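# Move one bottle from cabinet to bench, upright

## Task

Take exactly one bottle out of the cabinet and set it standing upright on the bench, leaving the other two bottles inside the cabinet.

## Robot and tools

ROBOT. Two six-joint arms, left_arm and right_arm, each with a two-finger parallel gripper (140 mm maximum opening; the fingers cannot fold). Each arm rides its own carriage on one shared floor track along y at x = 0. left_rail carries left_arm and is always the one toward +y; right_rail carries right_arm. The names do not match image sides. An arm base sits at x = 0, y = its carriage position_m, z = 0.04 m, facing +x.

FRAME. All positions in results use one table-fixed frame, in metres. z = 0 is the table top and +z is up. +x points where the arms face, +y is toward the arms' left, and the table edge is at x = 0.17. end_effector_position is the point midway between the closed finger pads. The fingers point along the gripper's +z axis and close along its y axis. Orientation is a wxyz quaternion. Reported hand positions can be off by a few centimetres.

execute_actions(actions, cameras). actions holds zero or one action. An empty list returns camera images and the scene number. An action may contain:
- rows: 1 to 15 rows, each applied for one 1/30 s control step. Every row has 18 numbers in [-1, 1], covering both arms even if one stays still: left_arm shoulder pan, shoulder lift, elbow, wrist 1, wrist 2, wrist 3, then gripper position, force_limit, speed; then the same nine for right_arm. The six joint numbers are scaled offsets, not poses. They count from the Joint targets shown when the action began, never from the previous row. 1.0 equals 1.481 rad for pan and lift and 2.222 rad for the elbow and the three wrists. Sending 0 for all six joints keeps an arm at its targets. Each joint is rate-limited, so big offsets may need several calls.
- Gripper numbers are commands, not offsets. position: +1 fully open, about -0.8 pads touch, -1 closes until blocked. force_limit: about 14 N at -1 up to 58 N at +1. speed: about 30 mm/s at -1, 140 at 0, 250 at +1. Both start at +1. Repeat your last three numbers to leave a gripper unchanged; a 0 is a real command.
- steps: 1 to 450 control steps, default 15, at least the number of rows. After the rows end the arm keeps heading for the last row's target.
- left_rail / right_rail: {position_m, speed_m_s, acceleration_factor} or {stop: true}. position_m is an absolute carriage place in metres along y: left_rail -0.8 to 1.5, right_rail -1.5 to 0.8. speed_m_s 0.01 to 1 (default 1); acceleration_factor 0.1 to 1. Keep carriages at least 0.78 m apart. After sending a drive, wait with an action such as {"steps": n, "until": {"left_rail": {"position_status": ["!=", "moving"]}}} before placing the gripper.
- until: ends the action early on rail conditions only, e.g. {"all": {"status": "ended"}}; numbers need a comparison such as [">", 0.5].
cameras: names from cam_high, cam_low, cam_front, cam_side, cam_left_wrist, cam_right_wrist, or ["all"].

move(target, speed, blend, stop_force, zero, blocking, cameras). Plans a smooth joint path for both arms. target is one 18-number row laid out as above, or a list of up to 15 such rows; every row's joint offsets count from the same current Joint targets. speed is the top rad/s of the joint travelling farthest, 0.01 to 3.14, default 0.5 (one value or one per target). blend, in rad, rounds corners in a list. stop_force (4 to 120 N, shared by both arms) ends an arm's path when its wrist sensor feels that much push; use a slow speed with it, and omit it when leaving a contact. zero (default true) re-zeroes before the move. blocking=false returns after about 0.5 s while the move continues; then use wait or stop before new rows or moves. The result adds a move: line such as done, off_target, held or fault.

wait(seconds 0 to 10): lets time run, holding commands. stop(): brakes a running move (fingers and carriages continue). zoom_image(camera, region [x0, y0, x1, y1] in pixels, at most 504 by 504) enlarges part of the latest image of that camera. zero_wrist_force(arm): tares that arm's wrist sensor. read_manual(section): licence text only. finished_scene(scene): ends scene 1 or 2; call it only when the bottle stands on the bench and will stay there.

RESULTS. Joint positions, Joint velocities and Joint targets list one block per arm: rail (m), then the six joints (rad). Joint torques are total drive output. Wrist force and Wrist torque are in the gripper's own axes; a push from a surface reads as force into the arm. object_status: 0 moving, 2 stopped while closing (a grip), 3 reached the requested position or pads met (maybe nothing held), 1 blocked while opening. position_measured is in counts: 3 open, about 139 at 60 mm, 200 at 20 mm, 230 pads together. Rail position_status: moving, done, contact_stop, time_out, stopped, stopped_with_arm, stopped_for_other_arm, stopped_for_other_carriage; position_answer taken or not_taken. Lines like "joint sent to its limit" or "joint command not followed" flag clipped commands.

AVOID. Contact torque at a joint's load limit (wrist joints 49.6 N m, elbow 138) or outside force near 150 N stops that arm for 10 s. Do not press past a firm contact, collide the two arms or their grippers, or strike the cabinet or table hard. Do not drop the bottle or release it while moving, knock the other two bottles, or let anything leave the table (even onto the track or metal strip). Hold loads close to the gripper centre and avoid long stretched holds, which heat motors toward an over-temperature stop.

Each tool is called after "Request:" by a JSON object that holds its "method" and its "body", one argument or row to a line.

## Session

Request:
{"method": "execute_actions", "body": {
  "actions": []
}}

Scene clock: 0.00 s.
left_arm: end_effector_position=(+0.3563, +1.0990, +0.5790) position_measured=3 object_status=3 end_effector_quat_wxyz=(+0.000, +0.000, +1.000, +0.000) | right_arm: end_effector_position=(+0.3563, -1.0110, +0.5790) position_measured=3 object_status=3 end_effector_quat_wxyz=(+0.000, +0.000, +1.000, +0.000)
Joint positions: left_arm=[1.02 -0.28 -2.157 1.821 -1.235 -1.571 -0.281] | right_arm=[-1.09 -0.281 -2.157 1.821 -1.235 -1.571 -0.28]
Joint velocities: within noise
Joint torques (N m): no reading
Wrist force (N): no reading
Wrist torque (N m): no reading
Wrist force, peak (N): no reading
Joint targets: left_arm=[1.020 -0.280 -2.157 1.821 -1.235 -1.571 -0.281] | right_arm=[-1.090 -0.281 -2.157 1.821 -1.235 -1.571 -0.280]
Tool commands: left_gripper/position=+1.0 left_gripper/force_limit=+1.0 left_gripper/speed=+1.0 right_gripper/position=+1.0 right_gripper/force_limit=+1.0 right_gripper/speed=+1.0
left_rail: position_m=1.020 position_status=done
right_rail: position_m=-1.090 position_status=done

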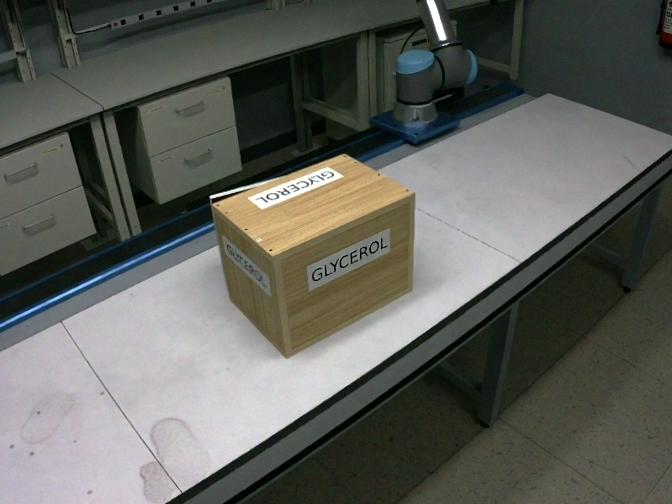

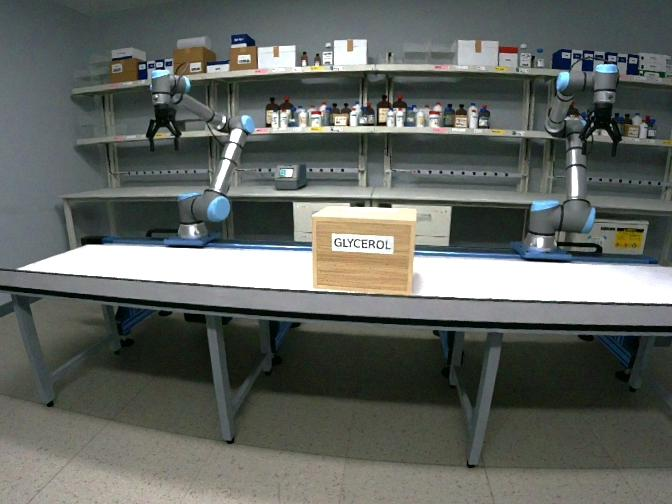

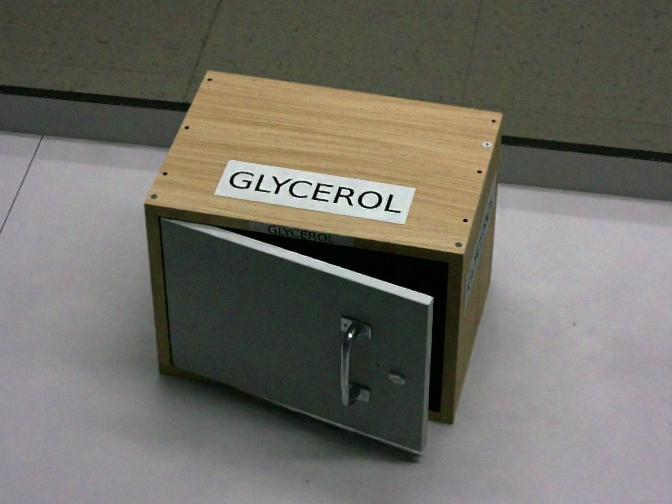

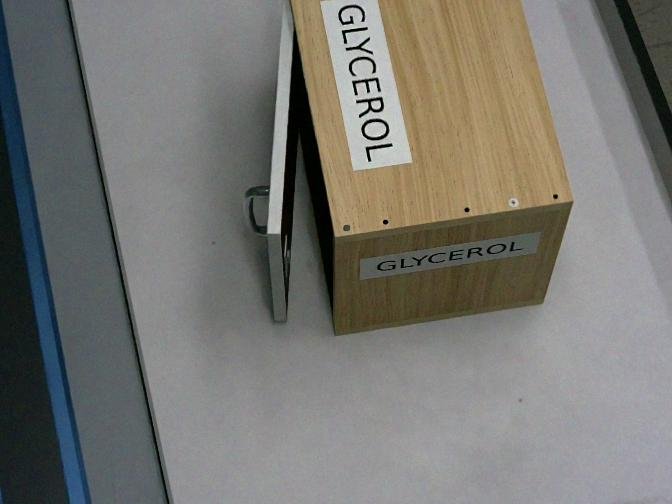

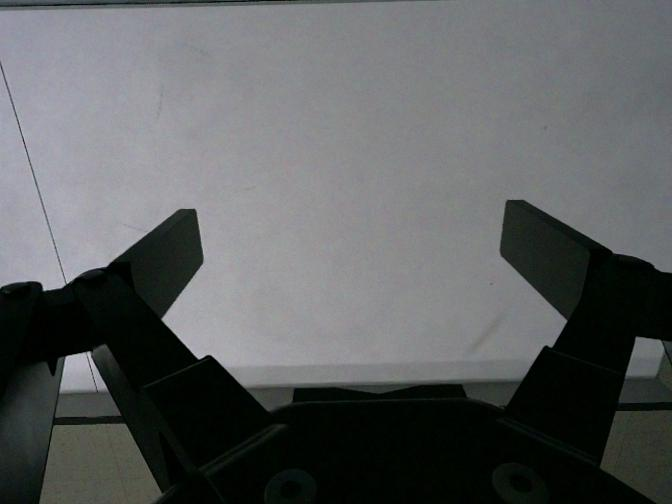

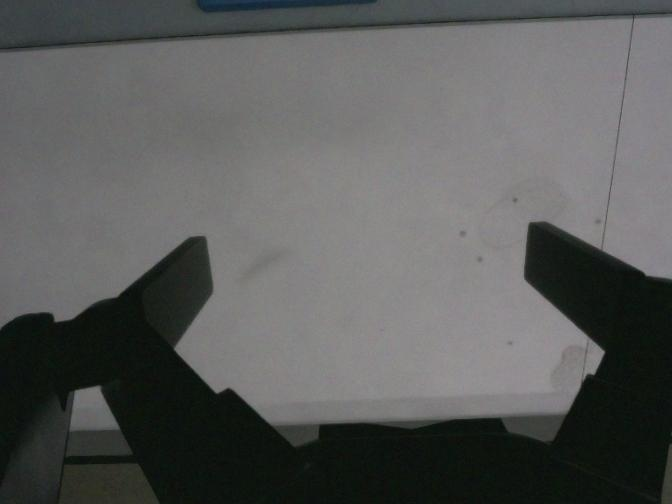

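Request:
{"method": "execute_actions", "body": {
  "actions": [
    {"right_rail":{"position_m":-0.15},"steps":150,"until":{"right_rail":{"position_status":["!=","moving"]}}}
  ],
  "cameras": ["cam_right_wrist"]
}}

Request:
{"method": "move", "body": {
  "target": [0,0,0,0,0,0,1,1,1,-0.1065,0.0267,0.1678,-0.1855,0,-0.0714,-0.8,0,0],
  "cameras": ["cam_right_wrist","cam_side"]
}}

Scene clock: 16.03 s.
left_arm: end_effector_position=(+0.3563, +1.0990, +0.5790) position_measured=3 object_status=3 end_effector_quat_wxyz=(+0.000, +0.000, +1.000, +0.000) | right_arm: end_effector_position=(+0.3563, -0.0714, +0.5790) position_measured=3 object_status=3 end_effector_quat_wxyz=(+0.000, +0.000, +1.000, +0.000)
Joint positions: left_arm=[1.02 -0.28 -2.157 1.821 -1.235 -1.571 -0.28] | right_arm=[-0.15 -0.281 -2.157 1.821 -1.235 -1.571 -0.28]
Joint torques (N m): left_arm=[-0.19 2.38 -46.16 -4.3 0 0.07] | right_arm=[0.71 1.24 -50.53 -5.03 0.2 0.36]
Wrist force (N): left_arm=[0.3 0.2 0.2] | right_arm=[0.0 0.1 0.5]
Wrist torque (N m): left_arm=[0.05 -0.05 0.00] | right_arm=[0.03 0.00 0.00]
Wrist force, peak (N): left_arm=[0.4 0.5 0.4] | right_arm=[0.0 -4.0 0.3]
Joint targets: left_arm=[1.020 -0.280 -2.157 1.821 -1.235 -1.571 -0.281] | right_arm=[-0.150 -0.281 -2.157 1.821 -1.235 -1.571 -0.280]
Tool commands: left_gripper/position=+1.0 left_gripper/force_limit=+1.0 left_gripper/speed=+1.0 right_gripper/position=+1.0 right_gripper/force_limit=+1.0 right_gripper/speed=+1.0
left_rail: position_m=1.020 position_status=done
right_rail: position_m=-0.150 position_status=done
Images, in order (width x height): cam_right_wrist 672x504.

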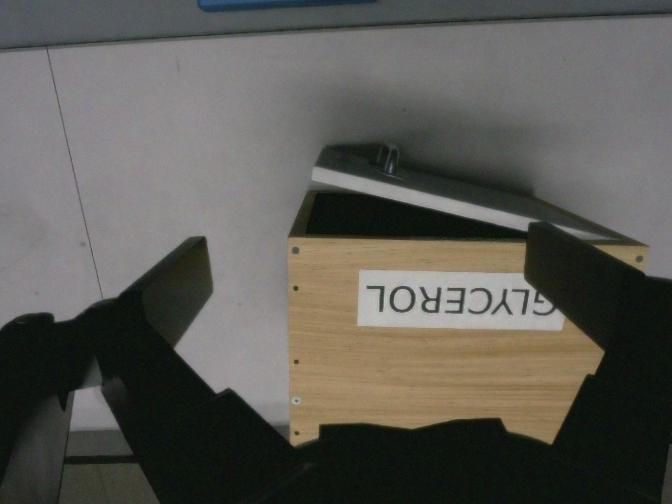

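Scene clock: 17.50 s.
left_arm: end_effector_position=(+0.3563, +1.0990, +0.5790) position_measured=3 object_status=3 end_effector_quat_wxyz=(+0.000, +0.000, +1.000, +0.000) | right_arm: end_effector_position=(+0.4101, -0.1498, +0.3600) position_measured=229 object_status=3 end_effector_quat_wxyz=(+0.000, +0.000, +1.000, +0.000)
Joint positions: left_arm=[1.02 -0.28 -2.157 1.821 -1.235 -1.571 -0.28] | right_arm=[-0.15 -0.438 -2.117 2.194 -1.647 -1.571 -0.439]
Joint torques (N m): left_arm=[0.12 -3.12 -45 -4.73 -0.12 -0.44] | right_arm=[-18.18 8.89 -47.11 -8.93 -0.03 -2.13]
Wrist force (N): left_arm=[0.3 0.1 0.2] | right_arm=[0.4 0.3 0.4]
Wrist torque (N m): left_arm=[0.02 -0.06 0.00] | right_arm=[0.08 -0.11 0.10]
Wrist force, peak (N): left_arm=[0.6 0.2 0.3] | right_arm=[-0.5 -0.8 3.2]
Joint targets: left_arm=[1.020 -0.280 -2.157 1.821 -1.235 -1.571 -0.281] | right_arm=[-0.150 -0.438 -2.117 2.194 -1.647 -1.571 -0.439]
left_rail: position_m=1.020 position_status=done
right_rail: position_m=-0.150 position_status=done
move: done
Images, in order (width x height): cam_side 672x504, cam_right_wrist 672x504.

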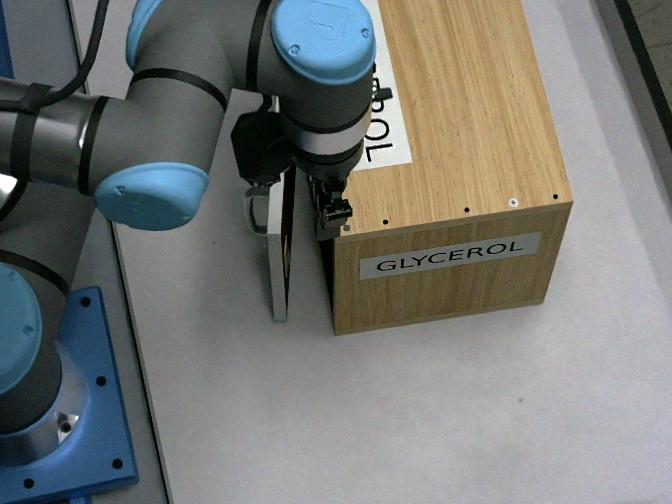

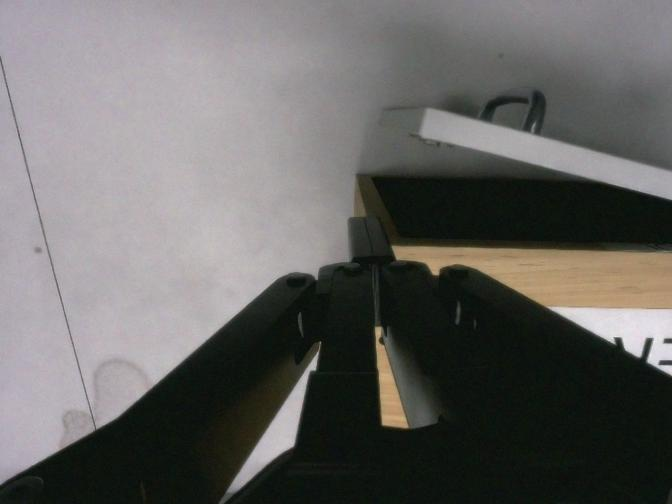

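Request:
{"method": "move", "body": {
  "target": [
    [0,0,0,0,0,0,1,1,1,0.0573,-0.0190,0.0131,-0.0009,0,0.1286,-0.8,0,0],
    [0,0,0,0,0,0,1,1,1,0.0573,-0.0025,0.0683,-0.0670,0,0.1286,-0.8,0,0],
    [0,0,0,0,0,0,1,1,1,0.0573,0.0330,0.1174,-0.1398,0,0.1286,-0.8,0,0]
  ],
  "speed": [0.4,0.25,0.25],
  "blend": [0.005,0.02,0],
  "stop_force": 15,
  "cameras": ["cam_right_wrist","cam_side"]
}}

Scene clock: 86.17 s.
left_arm: end_effector_position=(+0.3563, +1.0990, +0.5790) position_measured=3 object_status=3 end_effector_quat_wxyz=(+0.000, +0.000, +1.000, +0.000) | right_arm: end_effector_position=(+0.3953, -0.1102, +0.2033) position_measured=229 object_status=3 end_effector_quat_wxyz=(+0.000, +0.100, +0.995, +0.000)
Joint positions: left_arm=[1.02 -0.28 -2.157 1.821 -1.235 -1.571 -0.28] | right_arm=[-0.15 -0.353 -2.068 2.455 -1.958 -1.571 -0.153]
Joint torques (N m): left_arm=[-2.02 2.61 -45.31 -4.73 -0.25 -0.59] | right_arm=[18.83 7.46 -43.79 -8.72 0.08 2.65]
Wrist force (N): left_arm=[0.1 0.2 0.3] | right_arm=[0.0 0.3 -0.1]
Wrist torque (N m): left_arm=[0.04 -0.03 -0.01] | right_arm=[0.07 0.01 -0.03]
Wrist force, peak (N): left_arm=[0.4 0.4 0.5] | right_arm=[0.5 1.1 -0.9]
Joint targets: left_arm=[1.020 -0.280 -2.157 1.821 -1.235 -1.571 -0.281] | right_arm=[-0.150 -0.353 -2.068 2.455 -1.958 -1.571 -0.153]
left_rail: position_m=1.020 position_status=done
right_rail: position_m=-0.150 position_status=done
move: done
Images, in order (width x height): cam_side 672x504, cam_right_wrist 672x504.

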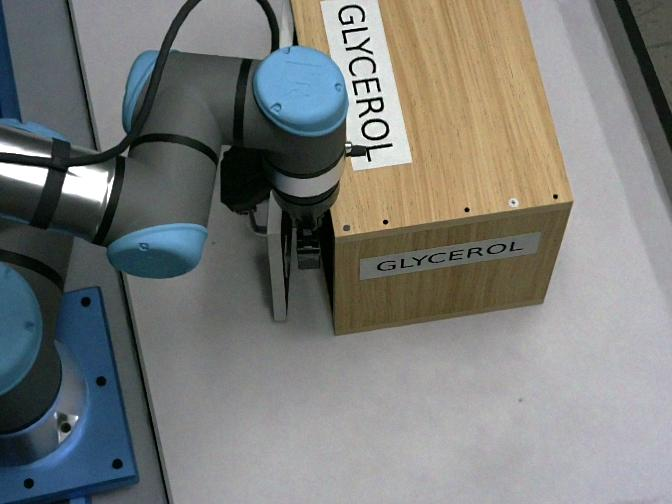

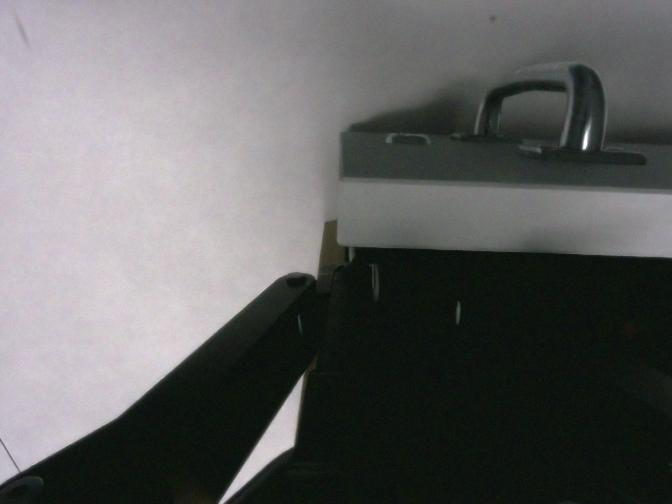

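Request:
{"method": "move", "body": {
  "target": [
    [0,0,0,0,0,0,1,1,1,0.0076,-0.1990,0.0436,0.0891,0,0.1507,-0.8,0,0],
    [0,0,0,0,0,0,1,1,1,0.2169,-0.2860,0.0545,0.1361,0,0.4473,-0.8,0,0],
    [0,0,0,0,0,0,1,1,1,0.5384,-0.1648,0.0381,0.0717,0,0.8186,-0.8,0,0],
    [0,0,0,0,0,0,1,1,1,0.6924,-0.0229,0.0065,0.0087,0,0.9676,-0.8,0,0],
    [0,0,0,0,0,0,1,1,1,0.7618,0.0941,-0.0322,-0.0306,0,1.0,-0.8,0,0]
  ],
  "speed": [0.3,0.5,0.5,0.4,0.25],
  "blend": [0.05,0.1,0.1,0.1,0],
  "stop_force": 20,
  "cameras": ["cam_right_wrist","cam_side","cam_front"]
}}

Scene clock: 100.83 s.
left_arm: end_effector_position=(+0.3563, +1.0990, +0.5790) position_measured=3 object_status=3 end_effector_quat_wxyz=(+0.000, +0.000, +1.000, +0.000) | right_arm: end_effector_position=(+0.1775, +0.2676, +0.2033) position_measured=229 object_status=3 end_effector_quat_wxyz=(+0.000, +0.603, +0.798, +0.000)
Joint positions: left_arm=[1.02 -0.28 -2.157 1.821 -1.235 -1.571 -0.28] | right_arm=[-0.15 0.775 -1.929 2.383 -2.026 -1.571 2.069]
Joint torques (N m): left_arm=[-0.66 1.03 -45.63 -4.85 0.36 -0.44] | right_arm=[20.88 -1.9 -55.53 -9.23 0.24 2.59]
Wrist force (N): left_arm=[0.4 0.3 0.4] | right_arm=[-3.5 -1.4 -1.7]
Wrist torque (N m): left_arm=[0.07 -0.10 0.00] | right_arm=[-0.19 0.35 0.11]
Wrist force, peak (N): left_arm=[0.4 0.5 0.5] | right_arm=[-2.6 -2.0 -3.1]
Joint targets: left_arm=[1.020 -0.280 -2.157 1.821 -1.235 -1.571 -0.281] | right_arm=[-0.150 0.775 -1.929 2.383 -2.026 -1.571 2.069]
left_rail: position_m=1.020 position_status=done
right_rail: position_m=-0.150 position_status=done
move: done; blend cut to 0.0867 rad at target 4
Images, in order (width x height): cam_front 672x504, cam_side 672x504, cam_right_wrist 672x504.

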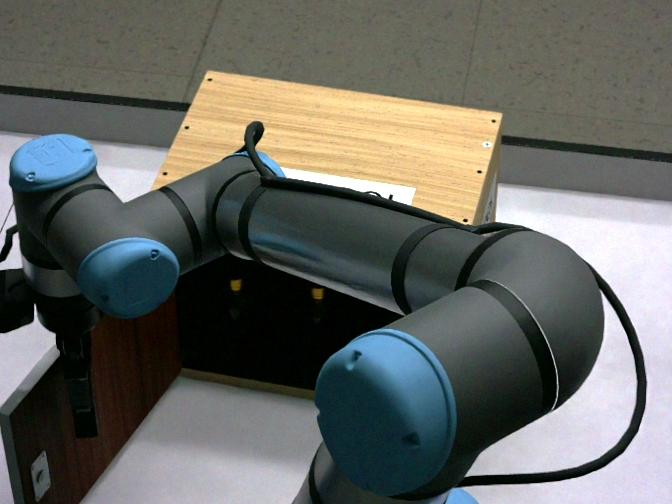

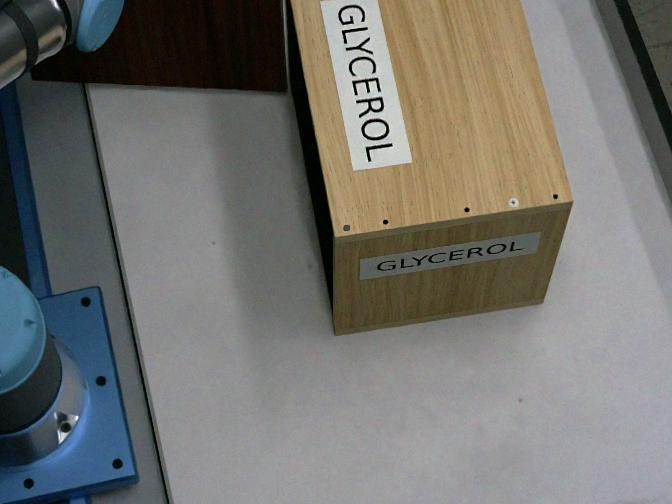

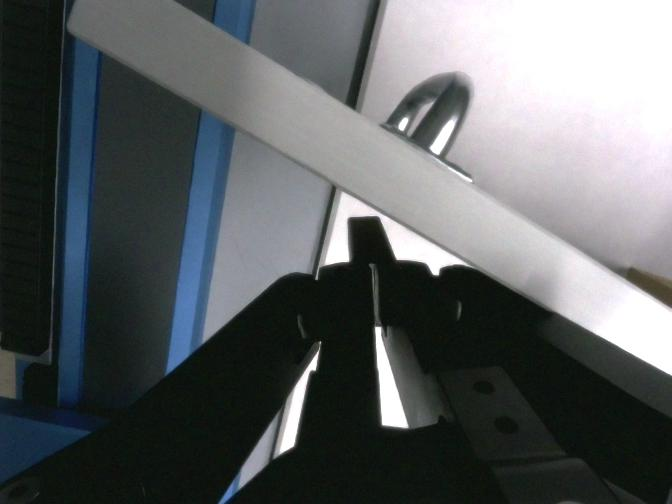

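Request:
{"method": "move", "body": {
  "target": [
    [0,0,0,0,0,0,1,1,1,-0.0233,-0.0458,0.0024,0.0287,0,0,-0.8,0,0],
    [0,0,0,0,0,0,1,1,1,-0.0233,-0.0979,-0.1651,0.2309,0,0,-0.8,0,0],
    [0,0,0,0,0,0,1,1,1,-0.0844,-0.1830,-0.1274,0.9568,-0.9806,-0.1661,-0.8,0,0]
  ],
  "speed": [0.3,0.6,1.0],
  "blend": [0.02,0.05,0]
}}

Request:
{"method": "execute_actions", "body": {
  "actions": [
    {"right_rail":{"position_m":-0.2},"steps":100,"until":{"right_rail":{"position_status":["!=","moving"]}}}
  ],
  "cameras": ["cam_front","cam_side"]
}}

Scene clock: 137.93 s.
left_arm: end_effector_position=(+0.3563, +1.0990, +0.5790) position_measured=3 object_status=3 end_effector_quat_wxyz=(+0.000, +0.000, +1.000, +0.000) | right_arm: end_effector_position=(+0.3843, +0.0097, +0.6533) position_measured=229 object_status=3 end_effector_quat_wxyz=(+0.452, -0.378, +0.597, -0.544)
Joint positions: left_arm=[1.02 -0.28 -2.157 1.821 -1.235 -1.571 -0.28] | right_arm=[-0.15 0.65 -2.2 2.1 0.1 -3.749 1.7]
Joint torques (N m): left_arm=[0.93 1.35 -44.26 -4.08 -0.42 -0.7] | right_arm=[-18.02 -5.72 -44.09 1.62 -2.11 -2.1]
Wrist force (N): left_arm=[0.1 0.2 0.0] | right_arm=[0.8 -1.9 1.9]
Wrist torque (N m): left_arm=[0.05 -0.02 0.00] | right_arm=[-0.12 -0.39 -0.32]
Wrist force, peak (N): left_arm=[0.6 0.4 0.3] | right_arm=[-3.6 -1.4 -1.6]
Joint targets: left_arm=[1.020 -0.280 -2.157 1.821 -1.235 -1.571 -0.281] | right_arm=[-0.150 0.650 -2.200 2.100 0.100 -3.750 1.699]
left_rail: position_m=1.020 position_status=done
right_rail: position_m=-0.150 position_status=done
move: done

Scene clock: 138.63 s.
left_arm: end_effector_position=(+0.3563, +1.0990, +0.5790) position_measured=3 object_status=3 end_effector_quat_wxyz=(+0.000, +0.000, +1.000, +0.000) | right_arm: end_effector_position=(+0.3843, -0.0402, +0.6533) position_measured=229 object_status=3 end_effector_quat_wxyz=(+0.452, -0.378, +0.597, -0.544)
Joint positions: left_arm=[1.02 -0.28 -2.157 1.821 -1.235 -1.571 -0.28] | right_arm=[-0.2 0.65 -2.2 2.1 0.1 -3.75 1.699]
Joint torques (N m): left_arm=[-4.8 1.01 -44.79 -4.18 -0.16 -0.86] | right_arm=[-2.25 13.82 -49.16 -1.08 -1.61 -2.24]
Wrist force (N): left_arm=[0.1 0.1 0.0] | right_arm=[0.8 -2.2 2.2]
Wrist torque (N m): left_arm=[0.01 -0.03 0.00] | right_arm=[-0.19 -0.37 -0.32]
Wrist force, peak (N): left_arm=[0.5 0.3 0.2] | right_arm=[4.2 -2.3 3.0]
Joint targets: left_arm=[1.020 -0.280 -2.157 1.821 -1.235 -1.571 -0.281] | right_arm=[-0.200 0.650 -2.200 2.100 0.100 -3.750 1.699]
Tool commands: left_gripper/position=+1.0 left_gripper/force_limit=+1.0 left_gripper/speed=+1.0 right_gripper/position=-0.8 right_gripper/force_limit=+0.0 right_gripper/speed=+0.0
left_rail: position_m=1.020 position_status=done
right_rail: position_m=-0.200 position_status=done
Images, in order (width x height): cam_front 672x504, cam_side 672x504.

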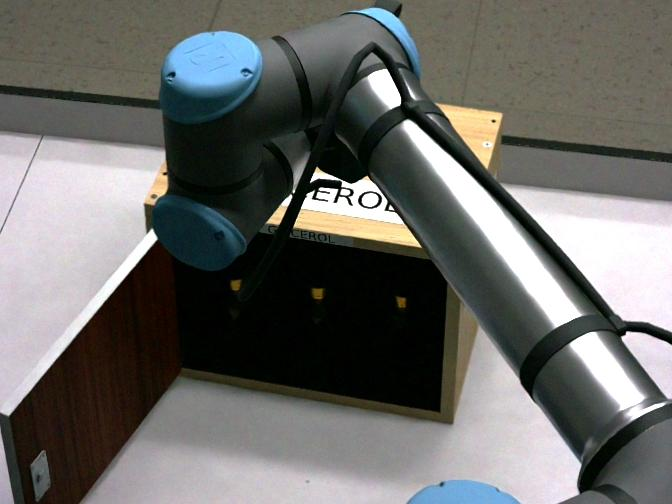

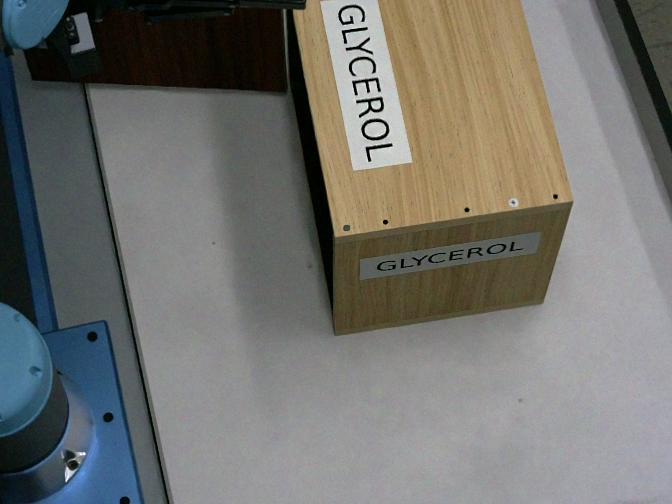

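Request:
{"method": "move", "body": {
  "target": [
    [0,0,0,0,0,0,1,1,1,0.0255,0.0435,0.2271,-0.2561,-0.1236,-0.7651,0.05,-0.3,0],
    [0,0,0,0,0,0,1,1,1,0.0255,0.2327,0.2964,-0.4514,-0.1236,-0.7651,0.05,-0.3,0],
    [0,0,0,0,0,0,1,1,1,0.0255,0.6075,0.3328,-0.7377,-0.1236,-0.7651,0.05,-0.3,0]
  ],
  "speed": [0.9,0.4,0.5],
  "blend": [0.03,0.03,0],
  "stop_force": 30,
  "cameras": ["cam_right_wrist","cam_side"]
}}

Request:
{"method": "zoom_image", "body": {
  "camera": "cam_right_wrist",
  "region": [100, 60, 600, 400]
}}

Scene clock: 153.03 s.
left_arm: end_effector_position=(+0.3563, +1.0990, +0.5790) position_measured=3 object_status=3 end_effector_quat_wxyz=(+0.000, +0.000, +1.000, +0.000) | right_arm: end_effector_position=(+0.3705, +0.0499, +0.1199) position_measured=123 object_status=3 end_effector_quat_wxyz=(+0.000, +0.707, +0.000, +0.707)
Joint positions: left_arm=[1.02 -0.28 -2.157 1.821 -1.235 -1.571 -0.28] | right_arm=[-0.2 0.688 -1.3 2.839 -1.539 -4.024 -0.001]
Joint torques (N m): left_arm=[-4.98 2.63 -44.62 -4.1 -0.31 -0.76] | right_arm=[12.82 -13.75 1.56 -6.18 -2 -2.04]
Wrist force (N): left_arm=[0.1 0.1 0.0] | right_arm=[1.3 0.6 3.6]
Wrist torque (N m): left_arm=[0.02 -0.02 0.00] | right_arm=[0.36 -0.40 -0.18]
Wrist force, peak (N): left_arm=[0.3 0.4 0.6] | right_arm=[1.3 0.8 4.3]
Joint targets: left_arm=[1.020 -0.280 -2.157 1.821 -1.235 -1.571 -0.281] | right_arm=[-0.200 0.688 -1.300 2.839 -1.539 -4.024 -0.001]
left_rail: position_m=1.020 position_status=done
right_rail: position_m=-0.200 position_status=done
move: done
Images, in order (width x height): cam_side 672x504, cam_right_wrist 672x504.

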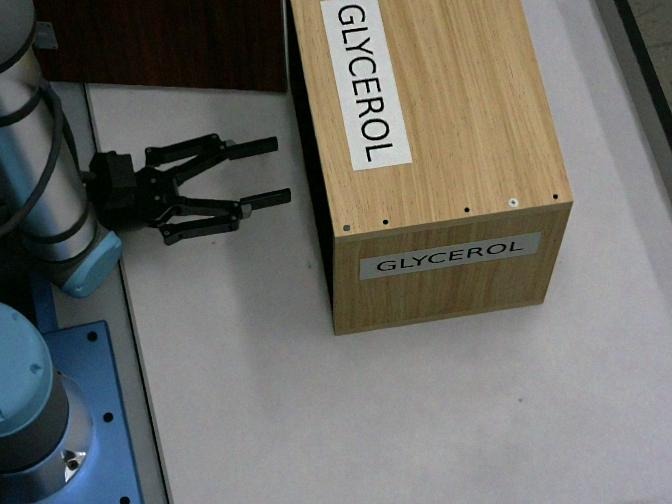

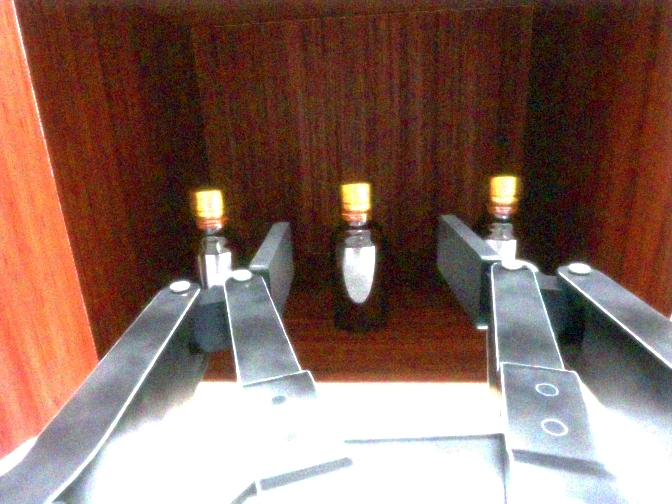

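Scaled by 1.008 from the camera's 672x504 image, which has a finer 960x720 frame.

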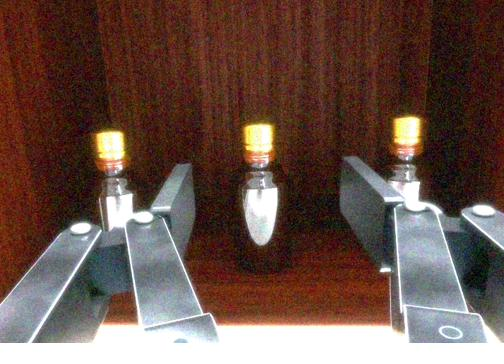

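Request:
{"method": "move", "body": {
  "target": [
    [0,0,0,0,0,0,1,1,1,-0.0643,0.1606,-0.0060,-0.1011,-0.0431,0,0.05,-0.3,0],
    [0,0,0,0,0,0,1,1,1,-0.1585,0.1475,-0.0251,-0.0733,-0.1058,0,0.05,-0.3,0],
    [0,0,0,0,0,0,1,1,1,-0.2240,0.1379,-0.0529,-0.0390,-0.1495,0,0.05,-0.3,0]
  ],
  "speed": [0.25,0.15,0.1],
  "blend": [0.02,0.02,0],
  "stop_force": 10,
  "cameras": ["cam_right_wrist"]
}}

Request:
{"method": "zoom_image", "body": {
  "camera": "cam_right_wrist",
  "region": [100, 60, 600, 400]
}}

Scene clock: 191.67 s.
left_arm: end_effector_position=(+0.3563, +1.0990, +0.5790) position_measured=3 object_status=3 end_effector_quat_wxyz=(+0.000, +0.000, +1.000, +0.000) | right_arm: end_effector_position=(+0.5129, +0.0499, +0.0749) position_measured=123 object_status=3 end_effector_quat_wxyz=(+0.000, +0.707, +0.000, +0.707)
Joint positions: left_arm=[1.02 -0.28 -2.157 1.821 -1.235 -1.571 -0.28] | right_arm=[-0.2 0.356 -1.096 2.722 -1.626 -4.356 -0.001]
Joint torques (N m): left_arm=[1.74 2.6 -43.7 -4.31 0.09 -0.96] | right_arm=[-17.71 -51.01 -8.11 0.36 -2.21 -2.21]
Wrist force (N): left_arm=[0.4 0.2 0.3] | right_arm=[2.0 0.6 3.7]
Wrist torque (N m): left_arm=[0.04 -0.09 0.00] | right_arm=[0.30 -0.61 -0.19]
Wrist force, peak (N): left_arm=[0.4 0.4 0.6] | right_arm=[2.1 0.0 4.6]
Joint targets: left_arm=[1.020 -0.280 -2.157 1.821 -1.235 -1.571 -0.281] | right_arm=[-0.200 0.356 -1.096 2.722 -1.626 -4.356 -0.001]
left_rail: position_m=1.020 position_status=done
right_rail: position_m=-0.200 position_status=done
move: done
Images, in order (width x height): cam_right_wrist 672x504.

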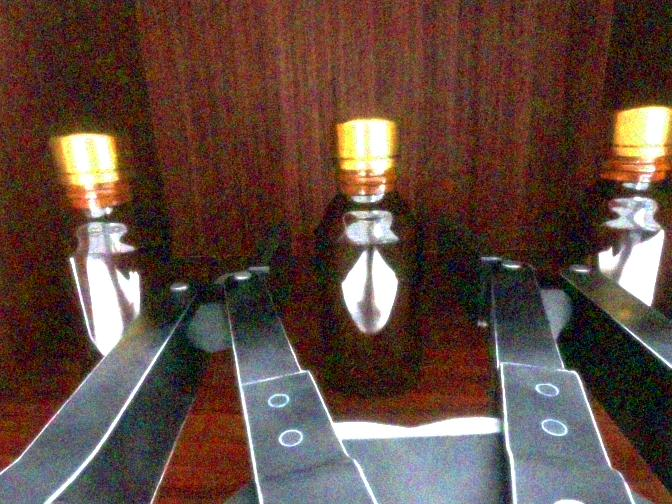

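Scaled by 1.008 from the camera's 672x504 image, which has a finer 960x720 frame.

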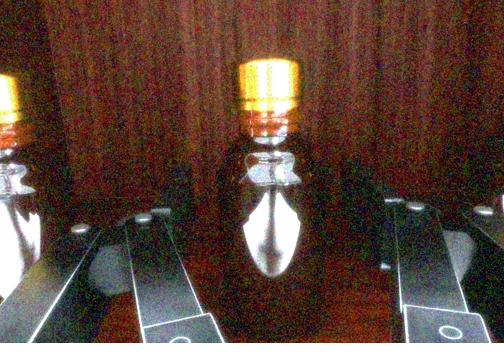

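Request:
{"method": "execute_actions", "body": {
  "actions": [
    {"rows":[[0,0,0,0,0,0,1,1,1,0,0,0,0,0,0,-1,-0.3,-1]],"steps":75}
  ],
  "cameras": ["cam_right_wrist"]
}}

Scene clock: 199.30 s.
left_arm: end_effector_position=(+0.3563, +1.0990, +0.5790) position_measured=3 object_status=3 end_effector_quat_wxyz=(+0.000, +0.000, +1.000, +0.000) | right_arm: end_effector_position=(+0.5129, +0.0499, +0.0749) position_measured=162 object_status=2 end_effector_quat_wxyz=(+0.000, +0.707, +0.000, +0.707)
Joint positions: left_arm=[1.02 -0.28 -2.157 1.821 -1.235 -1.571 -0.28] | right_arm=[-0.2 0.356 -1.096 2.722 -1.626 -4.356 -0.001]
Joint torques (N m): left_arm=[-2 1.97 -44.53 -3.77 -0.31 -1.24] | right_arm=[-12.23 -46.67 -7.26 -0.11 -0.65 -2.04]
Wrist force (N): left_arm=[0.1 0.2 0.2] | right_arm=[2.6 1.0 2.0]
Wrist torque (N m): left_arm=[0.05 -0.02 0.00] | right_arm=[0.31 -0.52 -0.21]
Wrist force, peak (N): left_arm=[-0.1 0.6 0.6] | right_arm=[2.2 1.9 4.0]
Joint targets: left_arm=[1.020 -0.280 -2.157 1.821 -1.235 -1.571 -0.281] | right_arm=[-0.200 0.356 -1.096 2.722 -1.626 -4.356 -0.001]
left_rail: position_m=1.020 position_status=done
right_rail: position_m=-0.200 position_status=done
Images, in order (width x height): cam_right_wrist 672x504.

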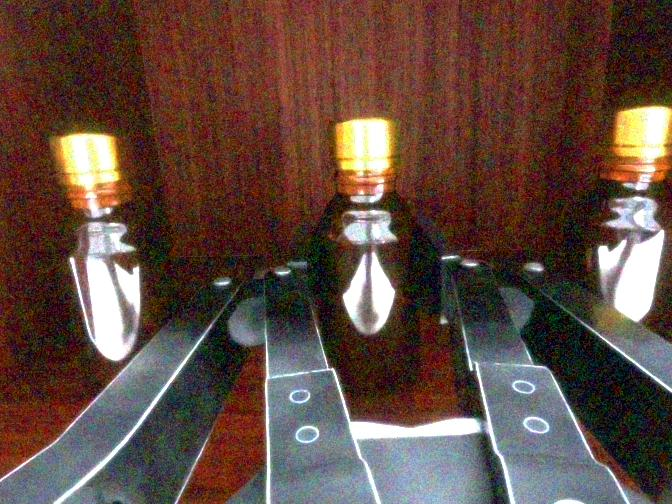

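Request:
{"method": "move", "body": {
  "target": [
    [0,0,0,0,0,0,1,1,1,0,-0.0540,0.0007,0.0352,0,0,-1,-0.3,-1],
    [0,0,0,0,0,0,1,1,1,0.0656,-0.0531,0.0288,0.0066,0.0436,0,-1,-0.3,-1],
    [0,0,0,0,0,0,1,1,1,0.1598,-0.0477,0.0480,-0.0162,0.1063,0,-1,-0.3,-1],
    [0,0,0,0,0,0,1,1,1,0.2545,-0.0445,0.0548,-0.0252,0.1694,0,-1,-0.3,-1]
  ],
  "speed": [0.08,0.12,0.18,0.2],
  "blend": [0.01,0.03,0.03,0],
  "stop_force": 15,
  "cameras": ["cam_right_wrist","cam_side"]
}}

Scene clock: 223.90 s.
left_arm: end_effector_position=(+0.3563, +1.0990, +0.5790) position_measured=3 object_status=3 end_effector_quat_wxyz=(+0.000, +0.000, +1.000, +0.000) | right_arm: end_effector_position=(+0.3580, +0.0503, +0.0949) position_measured=162 object_status=2 end_effector_quat_wxyz=(+0.000, +0.707, +0.000, +0.707)
Joint positions: left_arm=[1.02 -0.28 -2.157 1.821 -1.235 -1.571 -0.28] | right_arm=[-0.2 0.733 -1.162 2.844 -1.682 -3.98 -0.001]
Joint torques (N m): left_arm=[-0.7 0.27 -45.68 -4.38 -0.54 -1.2] | right_arm=[19.43 -21.76 8.09 -6.97 2 -1.93]
Wrist force (N): left_arm=[-0.1 0.0 0.4] | right_arm=[-1.3 -0.4 3.9]
Wrist torque (N m): left_arm=[0.00 0.02 0.00] | right_arm=[0.14 -0.42 -0.20]
Wrist force, peak (N): left_arm=[0.6 0.3 0.6] | right_arm=[-0.6 1.0 4.9]
Joint targets: left_arm=[1.020 -0.280 -2.157 1.821 -1.235 -1.571 -0.281] | right_arm=[-0.200 0.733 -1.162 2.844 -1.682 -3.980 -0.001]
left_rail: position_m=1.020 position_status=done
right_rail: position_m=-0.200 position_status=done
move: done
Images, in order (width x height): cam_side 672x504, cam_right_wrist 672x504.

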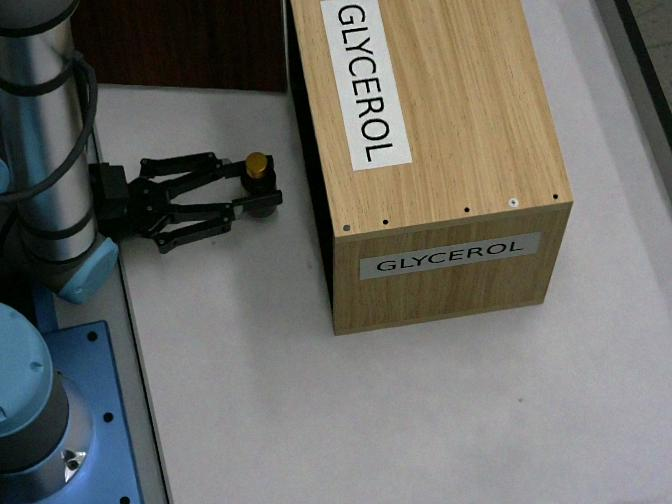

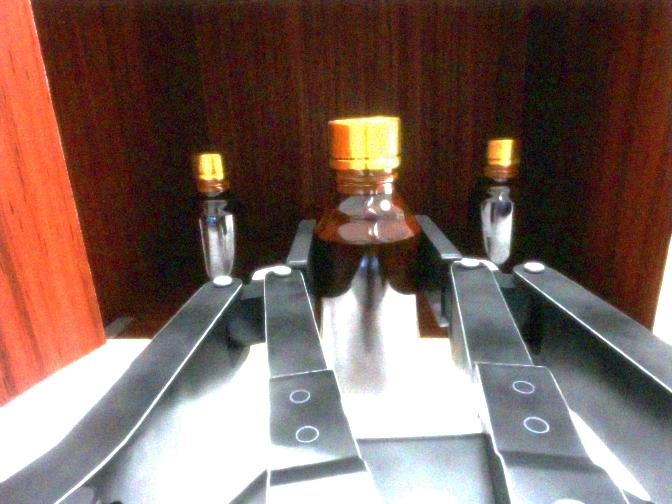

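Request:
{"method": "execute_actions", "body": {
  "actions": [
    {"right_rail":{"position_m":-0.6,"speed_m_s":0.5,"acceleration_factor":0.5},"steps":150,"until":{"right_rail":{"position_status":["!=","moving"]}}}
  ]
}}

Request:
{"method": "move", "body": {
  "target": [
    [0,0,0,0,0,0,1,1,1,-0.3332,0.0095,-0.1270,0.1207,-0.2218,0,-1,-0.3,-1],
    [0,0,0,0,0,0,1,1,1,-0.3332,0.0654,-0.1283,0.0847,-0.2218,0,-1,-0.3,-1]
  ],
  "speed": [0.25,0.1],
  "blend": [0.01,0],
  "stop_force": 12
}}

Request:
{"method": "move", "body": {
  "target": [0,0,0,0,0,0,1,1,1,0,0.0279,-0.0014,-0.0172,0,0,-1,-0.3,-1],
  "speed": 0.02,
  "stop_force": 4,
  "cameras": ["cam_right_wrist","cam_side"]
}}

Request:
{"method": "zoom_image", "body": {
  "camera": "cam_right_wrist",
  "region": [250, 330, 490, 430]
}}

Scene clock: 246.70 s.
left_arm: end_effector_position=(+0.3563, +1.0990, +0.5790) position_measured=3 object_status=3 end_effector_quat_wxyz=(+0.000, +0.000, +1.000, +0.000) | right_arm: end_effector_position=(+0.3580, -0.3497, +0.0949) position_measured=162 object_status=2 end_effector_quat_wxyz=(+0.000, +0.707, +0.000, +0.707)
Joint positions: left_arm=[1.02 -0.28 -2.157 1.821 -1.235 -1.571 -0.28] | right_arm=[-0.6 0.733 -1.162 2.844 -1.682 -3.98 -0.001]
Joint torques (N m): left_arm=[-1.29 -2.24 -44.51 -4.33 -0.57 -1.05] | right_arm=[16.79 -35.93 -3.38 -0.65 -0.09 -1.9]
Wrist force (N): left_arm=[0.3 0.2 0.3] | right_arm=[-1.0 0.0 3.8]
Wrist torque (N m): left_arm=[0.05 -0.07 0.00] | right_arm=[0.23 -0.51 -0.20]
Wrist force, peak (N): left_arm=[0.5 0.7 0.6] | right_arm=[-1.2 -2.6 3.8]
Joint targets: left_arm=[1.020 -0.280 -2.157 1.821 -1.235 -1.571 -0.281] | right_arm=[-0.600 0.733 -1.162 2.844 -1.682 -3.980 -0.001]
Tool commands: left_gripper/position=+1.0 left_gripper/force_limit=+1.0 left_gripper/speed=+1.0 right_gripper/position=-1.0 right_gripper/force_limit=-0.3 right_gripper/speed=-1.0
left_rail: position_m=1.020 position_status=done
right_rail: position_m=-0.600 speed_m_s=0.50 position_status=done

Scene clock: 250.53 s.
left_arm: end_effector_position=(+0.3563, +1.0990, +0.5790) position_measured=3 object_status=3 end_effector_quat_wxyz=(+0.000, +0.000, +1.000, +0.000) | right_arm: end_effector_position=(+0.6305, -0.3500, +0.0669) position_measured=162 object_status=2 end_effector_quat_wxyz=(+0.000, +0.707, +0.000, +0.707)
Joint positions: left_arm=[1.02 -0.28 -2.157 1.821 -1.235 -1.571 -0.28] | right_arm=[-0.6 0.239 -1.065 2.559 -1.493 -4.473 -0.001]
Joint torques (N m): left_arm=[-2.77 0.77 -42.73 -3.54 -0.58 -1.43] | right_arm=[-17.52 -38.04 -15.43 -7.88 -2.17 -1.96]
Wrist force (N): left_arm=[0.2 -0.1 0.4] | right_arm=[-0.9 0.8 4.4]
Wrist torque (N m): left_arm=[-0.02 -0.04 0.00] | right_arm=[0.42 -0.57 -0.21]
Wrist force, peak (N): left_arm=[0.0 0.3 0.8] | right_arm=[-0.7 1.3 5.5]
Joint targets: left_arm=[1.020 -0.280 -2.157 1.821 -1.235 -1.571 -0.281] | right_arm=[-0.600 0.239 -1.065 2.559 -1.493 -4.473 -0.001]
left_rail: position_m=1.020 position_status=done
right_rail: position_m=-0.600 speed_m_s=0.50 position_status=done
move: done

Scene clock: 253.17 s.
left_arm: end_effector_position=(+0.3563, +1.0990, +0.5790) position_measured=3 object_status=3 end_effector_quat_wxyz=(+0.000, +0.000, +1.000, +0.000) | right_arm: end_effector_position=(+0.6306, -0.3500, +0.0570) position_measured=162 object_status=2 end_effector_quat_wxyz=(+0.000, +0.707, +0.000, +0.707)
Joint positions: left_arm=[1.02 -0.28 -2.157 1.821 -1.235 -1.571 -0.28] | right_arm=[-0.6 0.239 -1.036 2.556 -1.52 -4.473 -0.001]
Joint torques (N m): left_arm=[1.26 -1.35 -45.67 -3.83 -0.46 -1.45] | right_arm=[-16.69 -59.76 0.07 -0.21 -1.88 -2.03]
Wrist force (N): left_arm=[0.1 0.3 0.3] | right_arm=[1.4 0.0 4.1]
Wrist torque (N m): left_arm=[0.06 -0.03 0.00] | right_arm=[0.25 -0.53 -0.19]
Wrist force, peak (N): left_arm=[0.6 0.1 0.7] | right_arm=[8.0 0.9 3.1]
Joint targets: left_arm=[1.020 -0.280 -2.157 1.821 -1.235 -1.571 -0.281] | right_arm=[-0.600 0.239 -1.036 2.556 -1.520 -4.473 -0.001]
left_rail: position_m=1.020 position_status=done
right_rail: position_m=-0.600 speed_m_s=0.50 position_status=done
move: contact (right_arm); right_arm: the shoulder lift is farthest, 0.012 rad from its target
Images, in order (width x height): cam_side 672x504, cam_right_wrist 672x504.

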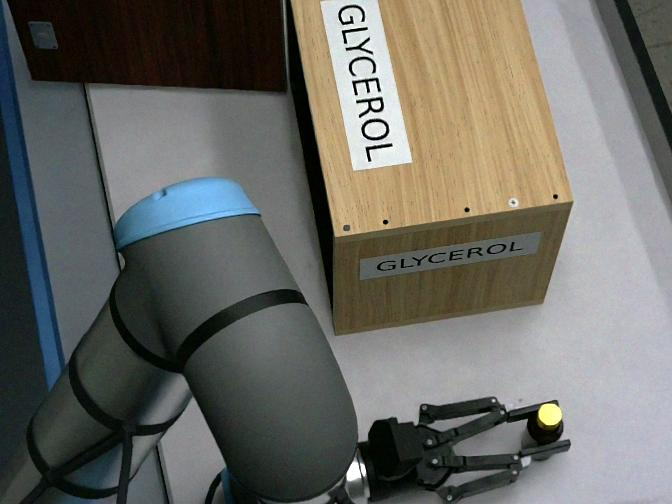

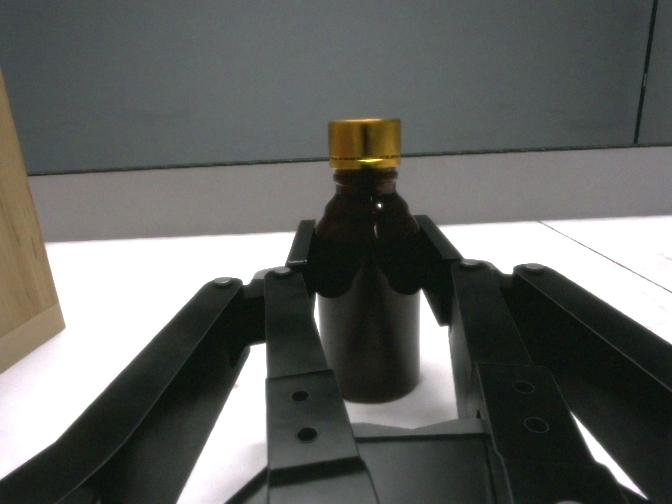

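Scaled by 2.100 from the camera's 672x504 image, which has a finer 960x720 frame.

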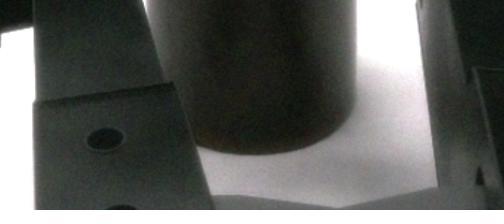

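Request:
{"method": "execute_actions", "body": {
  "actions": [
    {"rows":[[0,0,0,0,0,0,1,1,1,0,0,0,0,0,0,0.2,-0.3,-1]],"steps":50}
  ],
  "cameras": ["cam_right_wrist"]
}}

Request:
{"method": "move", "body": {
  "target": [
    [0,0,0,0,0,0,1,1,1,0,-0.1444,0.0017,0.0946,0,0,0.2,-0.3,-1],
    [0,0,0,0,0,0,1,1,1,0,-0.3071,-0.0135,0.2181,0,0,0.2,-0.3,-1]
  ],
  "speed": [0.15,0.3],
  "blend": [0.03,0],
  "cameras": ["cam_side","cam_high","cam_front"]
}}

Scene clock: 265.90 s.
left_arm: end_effector_position=(+0.3563, +1.0990, +0.5790) position_measured=3 object_status=3 end_effector_quat_wxyz=(+0.000, +0.000, +1.000, +0.000) | right_arm: end_effector_position=(+0.6306, -0.3500, +0.0570) position_measured=104 object_status=3 end_effector_quat_wxyz=(+0.000, +0.707, +0.000, +0.707)
Joint positions: left_arm=[1.02 -0.28 -2.157 1.821 -1.235 -1.571 -0.28] | right_arm=[-0.6 0.239 -1.036 2.556 -1.52 -4.473 -0.001]
Joint torques (N m): left_arm=[-2.56 -2.92 -44.34 -3.37 -0.85 -1.32] | right_arm=[-14.14 -59.12 -0.24 -5.43 -1.16 -1.86]
Wrist force (N): left_arm=[0.2 0.1 0.2] | right_arm=[1.6 0.7 3.9]
Wrist torque (N m): left_arm=[0.03 -0.04 0.00] | right_arm=[0.39 -0.49 -0.21]
Wrist force, peak (N): left_arm=[0.3 0.5 0.7] | right_arm=[1.1 0.4 4.6]
Joint targets: left_arm=[1.020 -0.280 -2.157 1.821 -1.235 -1.571 -0.281] | right_arm=[-0.600 0.239 -1.036 2.556 -1.520 -4.473 -0.001]
left_rail: position_m=1.020 position_status=done
right_rail: position_m=-0.600 speed_m_s=0.50 position_status=done
Images, in order (width x height): cam_right_wrist 672x504.

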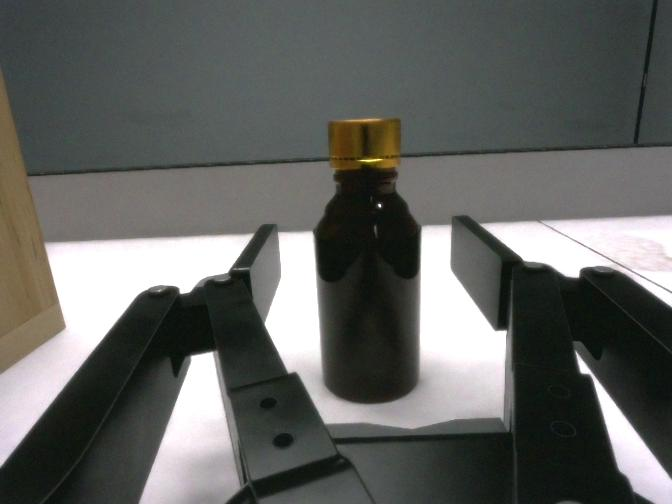

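Scene clock: 268.80 s.
left_arm: end_effector_position=(+0.3563, +1.0990, +0.5790) position_measured=3 object_status=3 end_effector_quat_wxyz=(+0.000, +0.000, +1.000, +0.000) | right_arm: end_effector_position=(+0.6301, -0.3501, +0.2198) position_measured=104 object_status=3 end_effector_quat_wxyz=(+0.000, +0.707, +0.000, +0.707)
Joint positions: left_arm=[1.02 -0.28 -2.157 1.821 -1.235 -1.571 -0.28] | right_arm=[-0.6 0.239 -1.49 2.526 -1.036 -4.473 -0.001]
Joint torques (N m): left_arm=[-2.32 -4.42 -44.45 -3.69 -0.64 -1.9] | right_arm=[-10.08 -45.89 -34.72 0.38 -0.68 -1.86]
Wrist force (N): left_arm=[0.4 0.2 0.5] | right_arm=[1.8 0.5 3.9]
Wrist torque (N m): left_arm=[0.05 -0.09 0.00] | right_arm=[0.31 -0.53 -0.23]
Wrist force, peak (N): left_arm=[0.2 0.4 0.8] | right_arm=[2.5 0.6 3.8]
Joint targets: left_arm=[1.020 -0.280 -2.157 1.821 -1.235 -1.571 -0.281] | right_arm=[-0.600 0.239 -1.491 2.526 -1.036 -4.473 -0.001]
left_rail: position_m=1.020 position_status=done
right_rail: position_m=-0.600 speed_m_s=0.50 position_status=done
move: done
Images, in order (width x height): cam_high 672x504, cam_front 672x504, cam_side 672x504.

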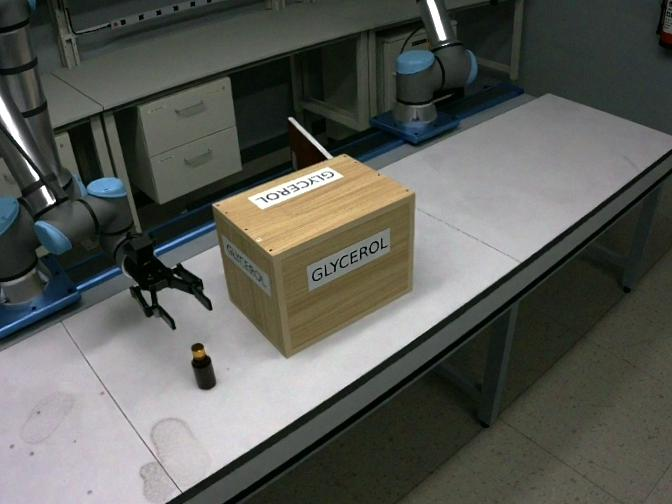

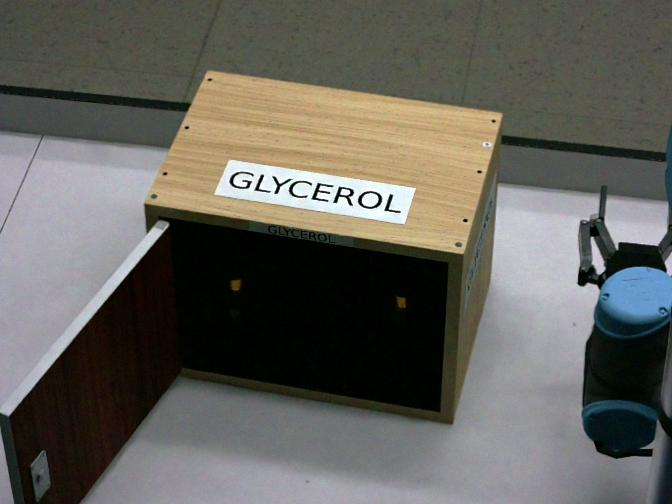

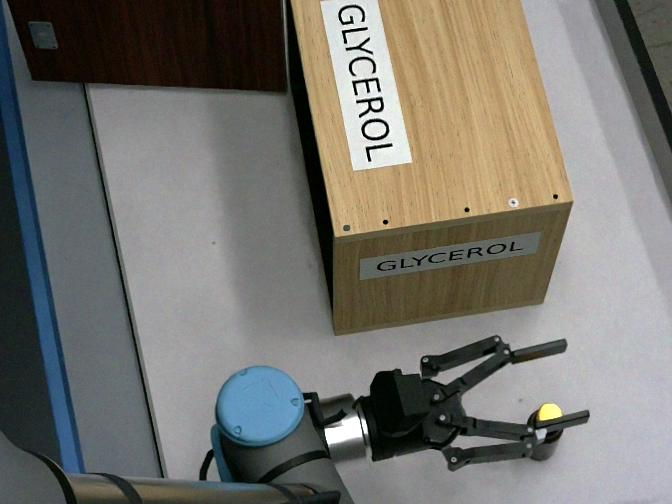

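Request:
{"method": "finished_scene", "body": {
  "scene": 2
}}

The scene is finished: the task was done.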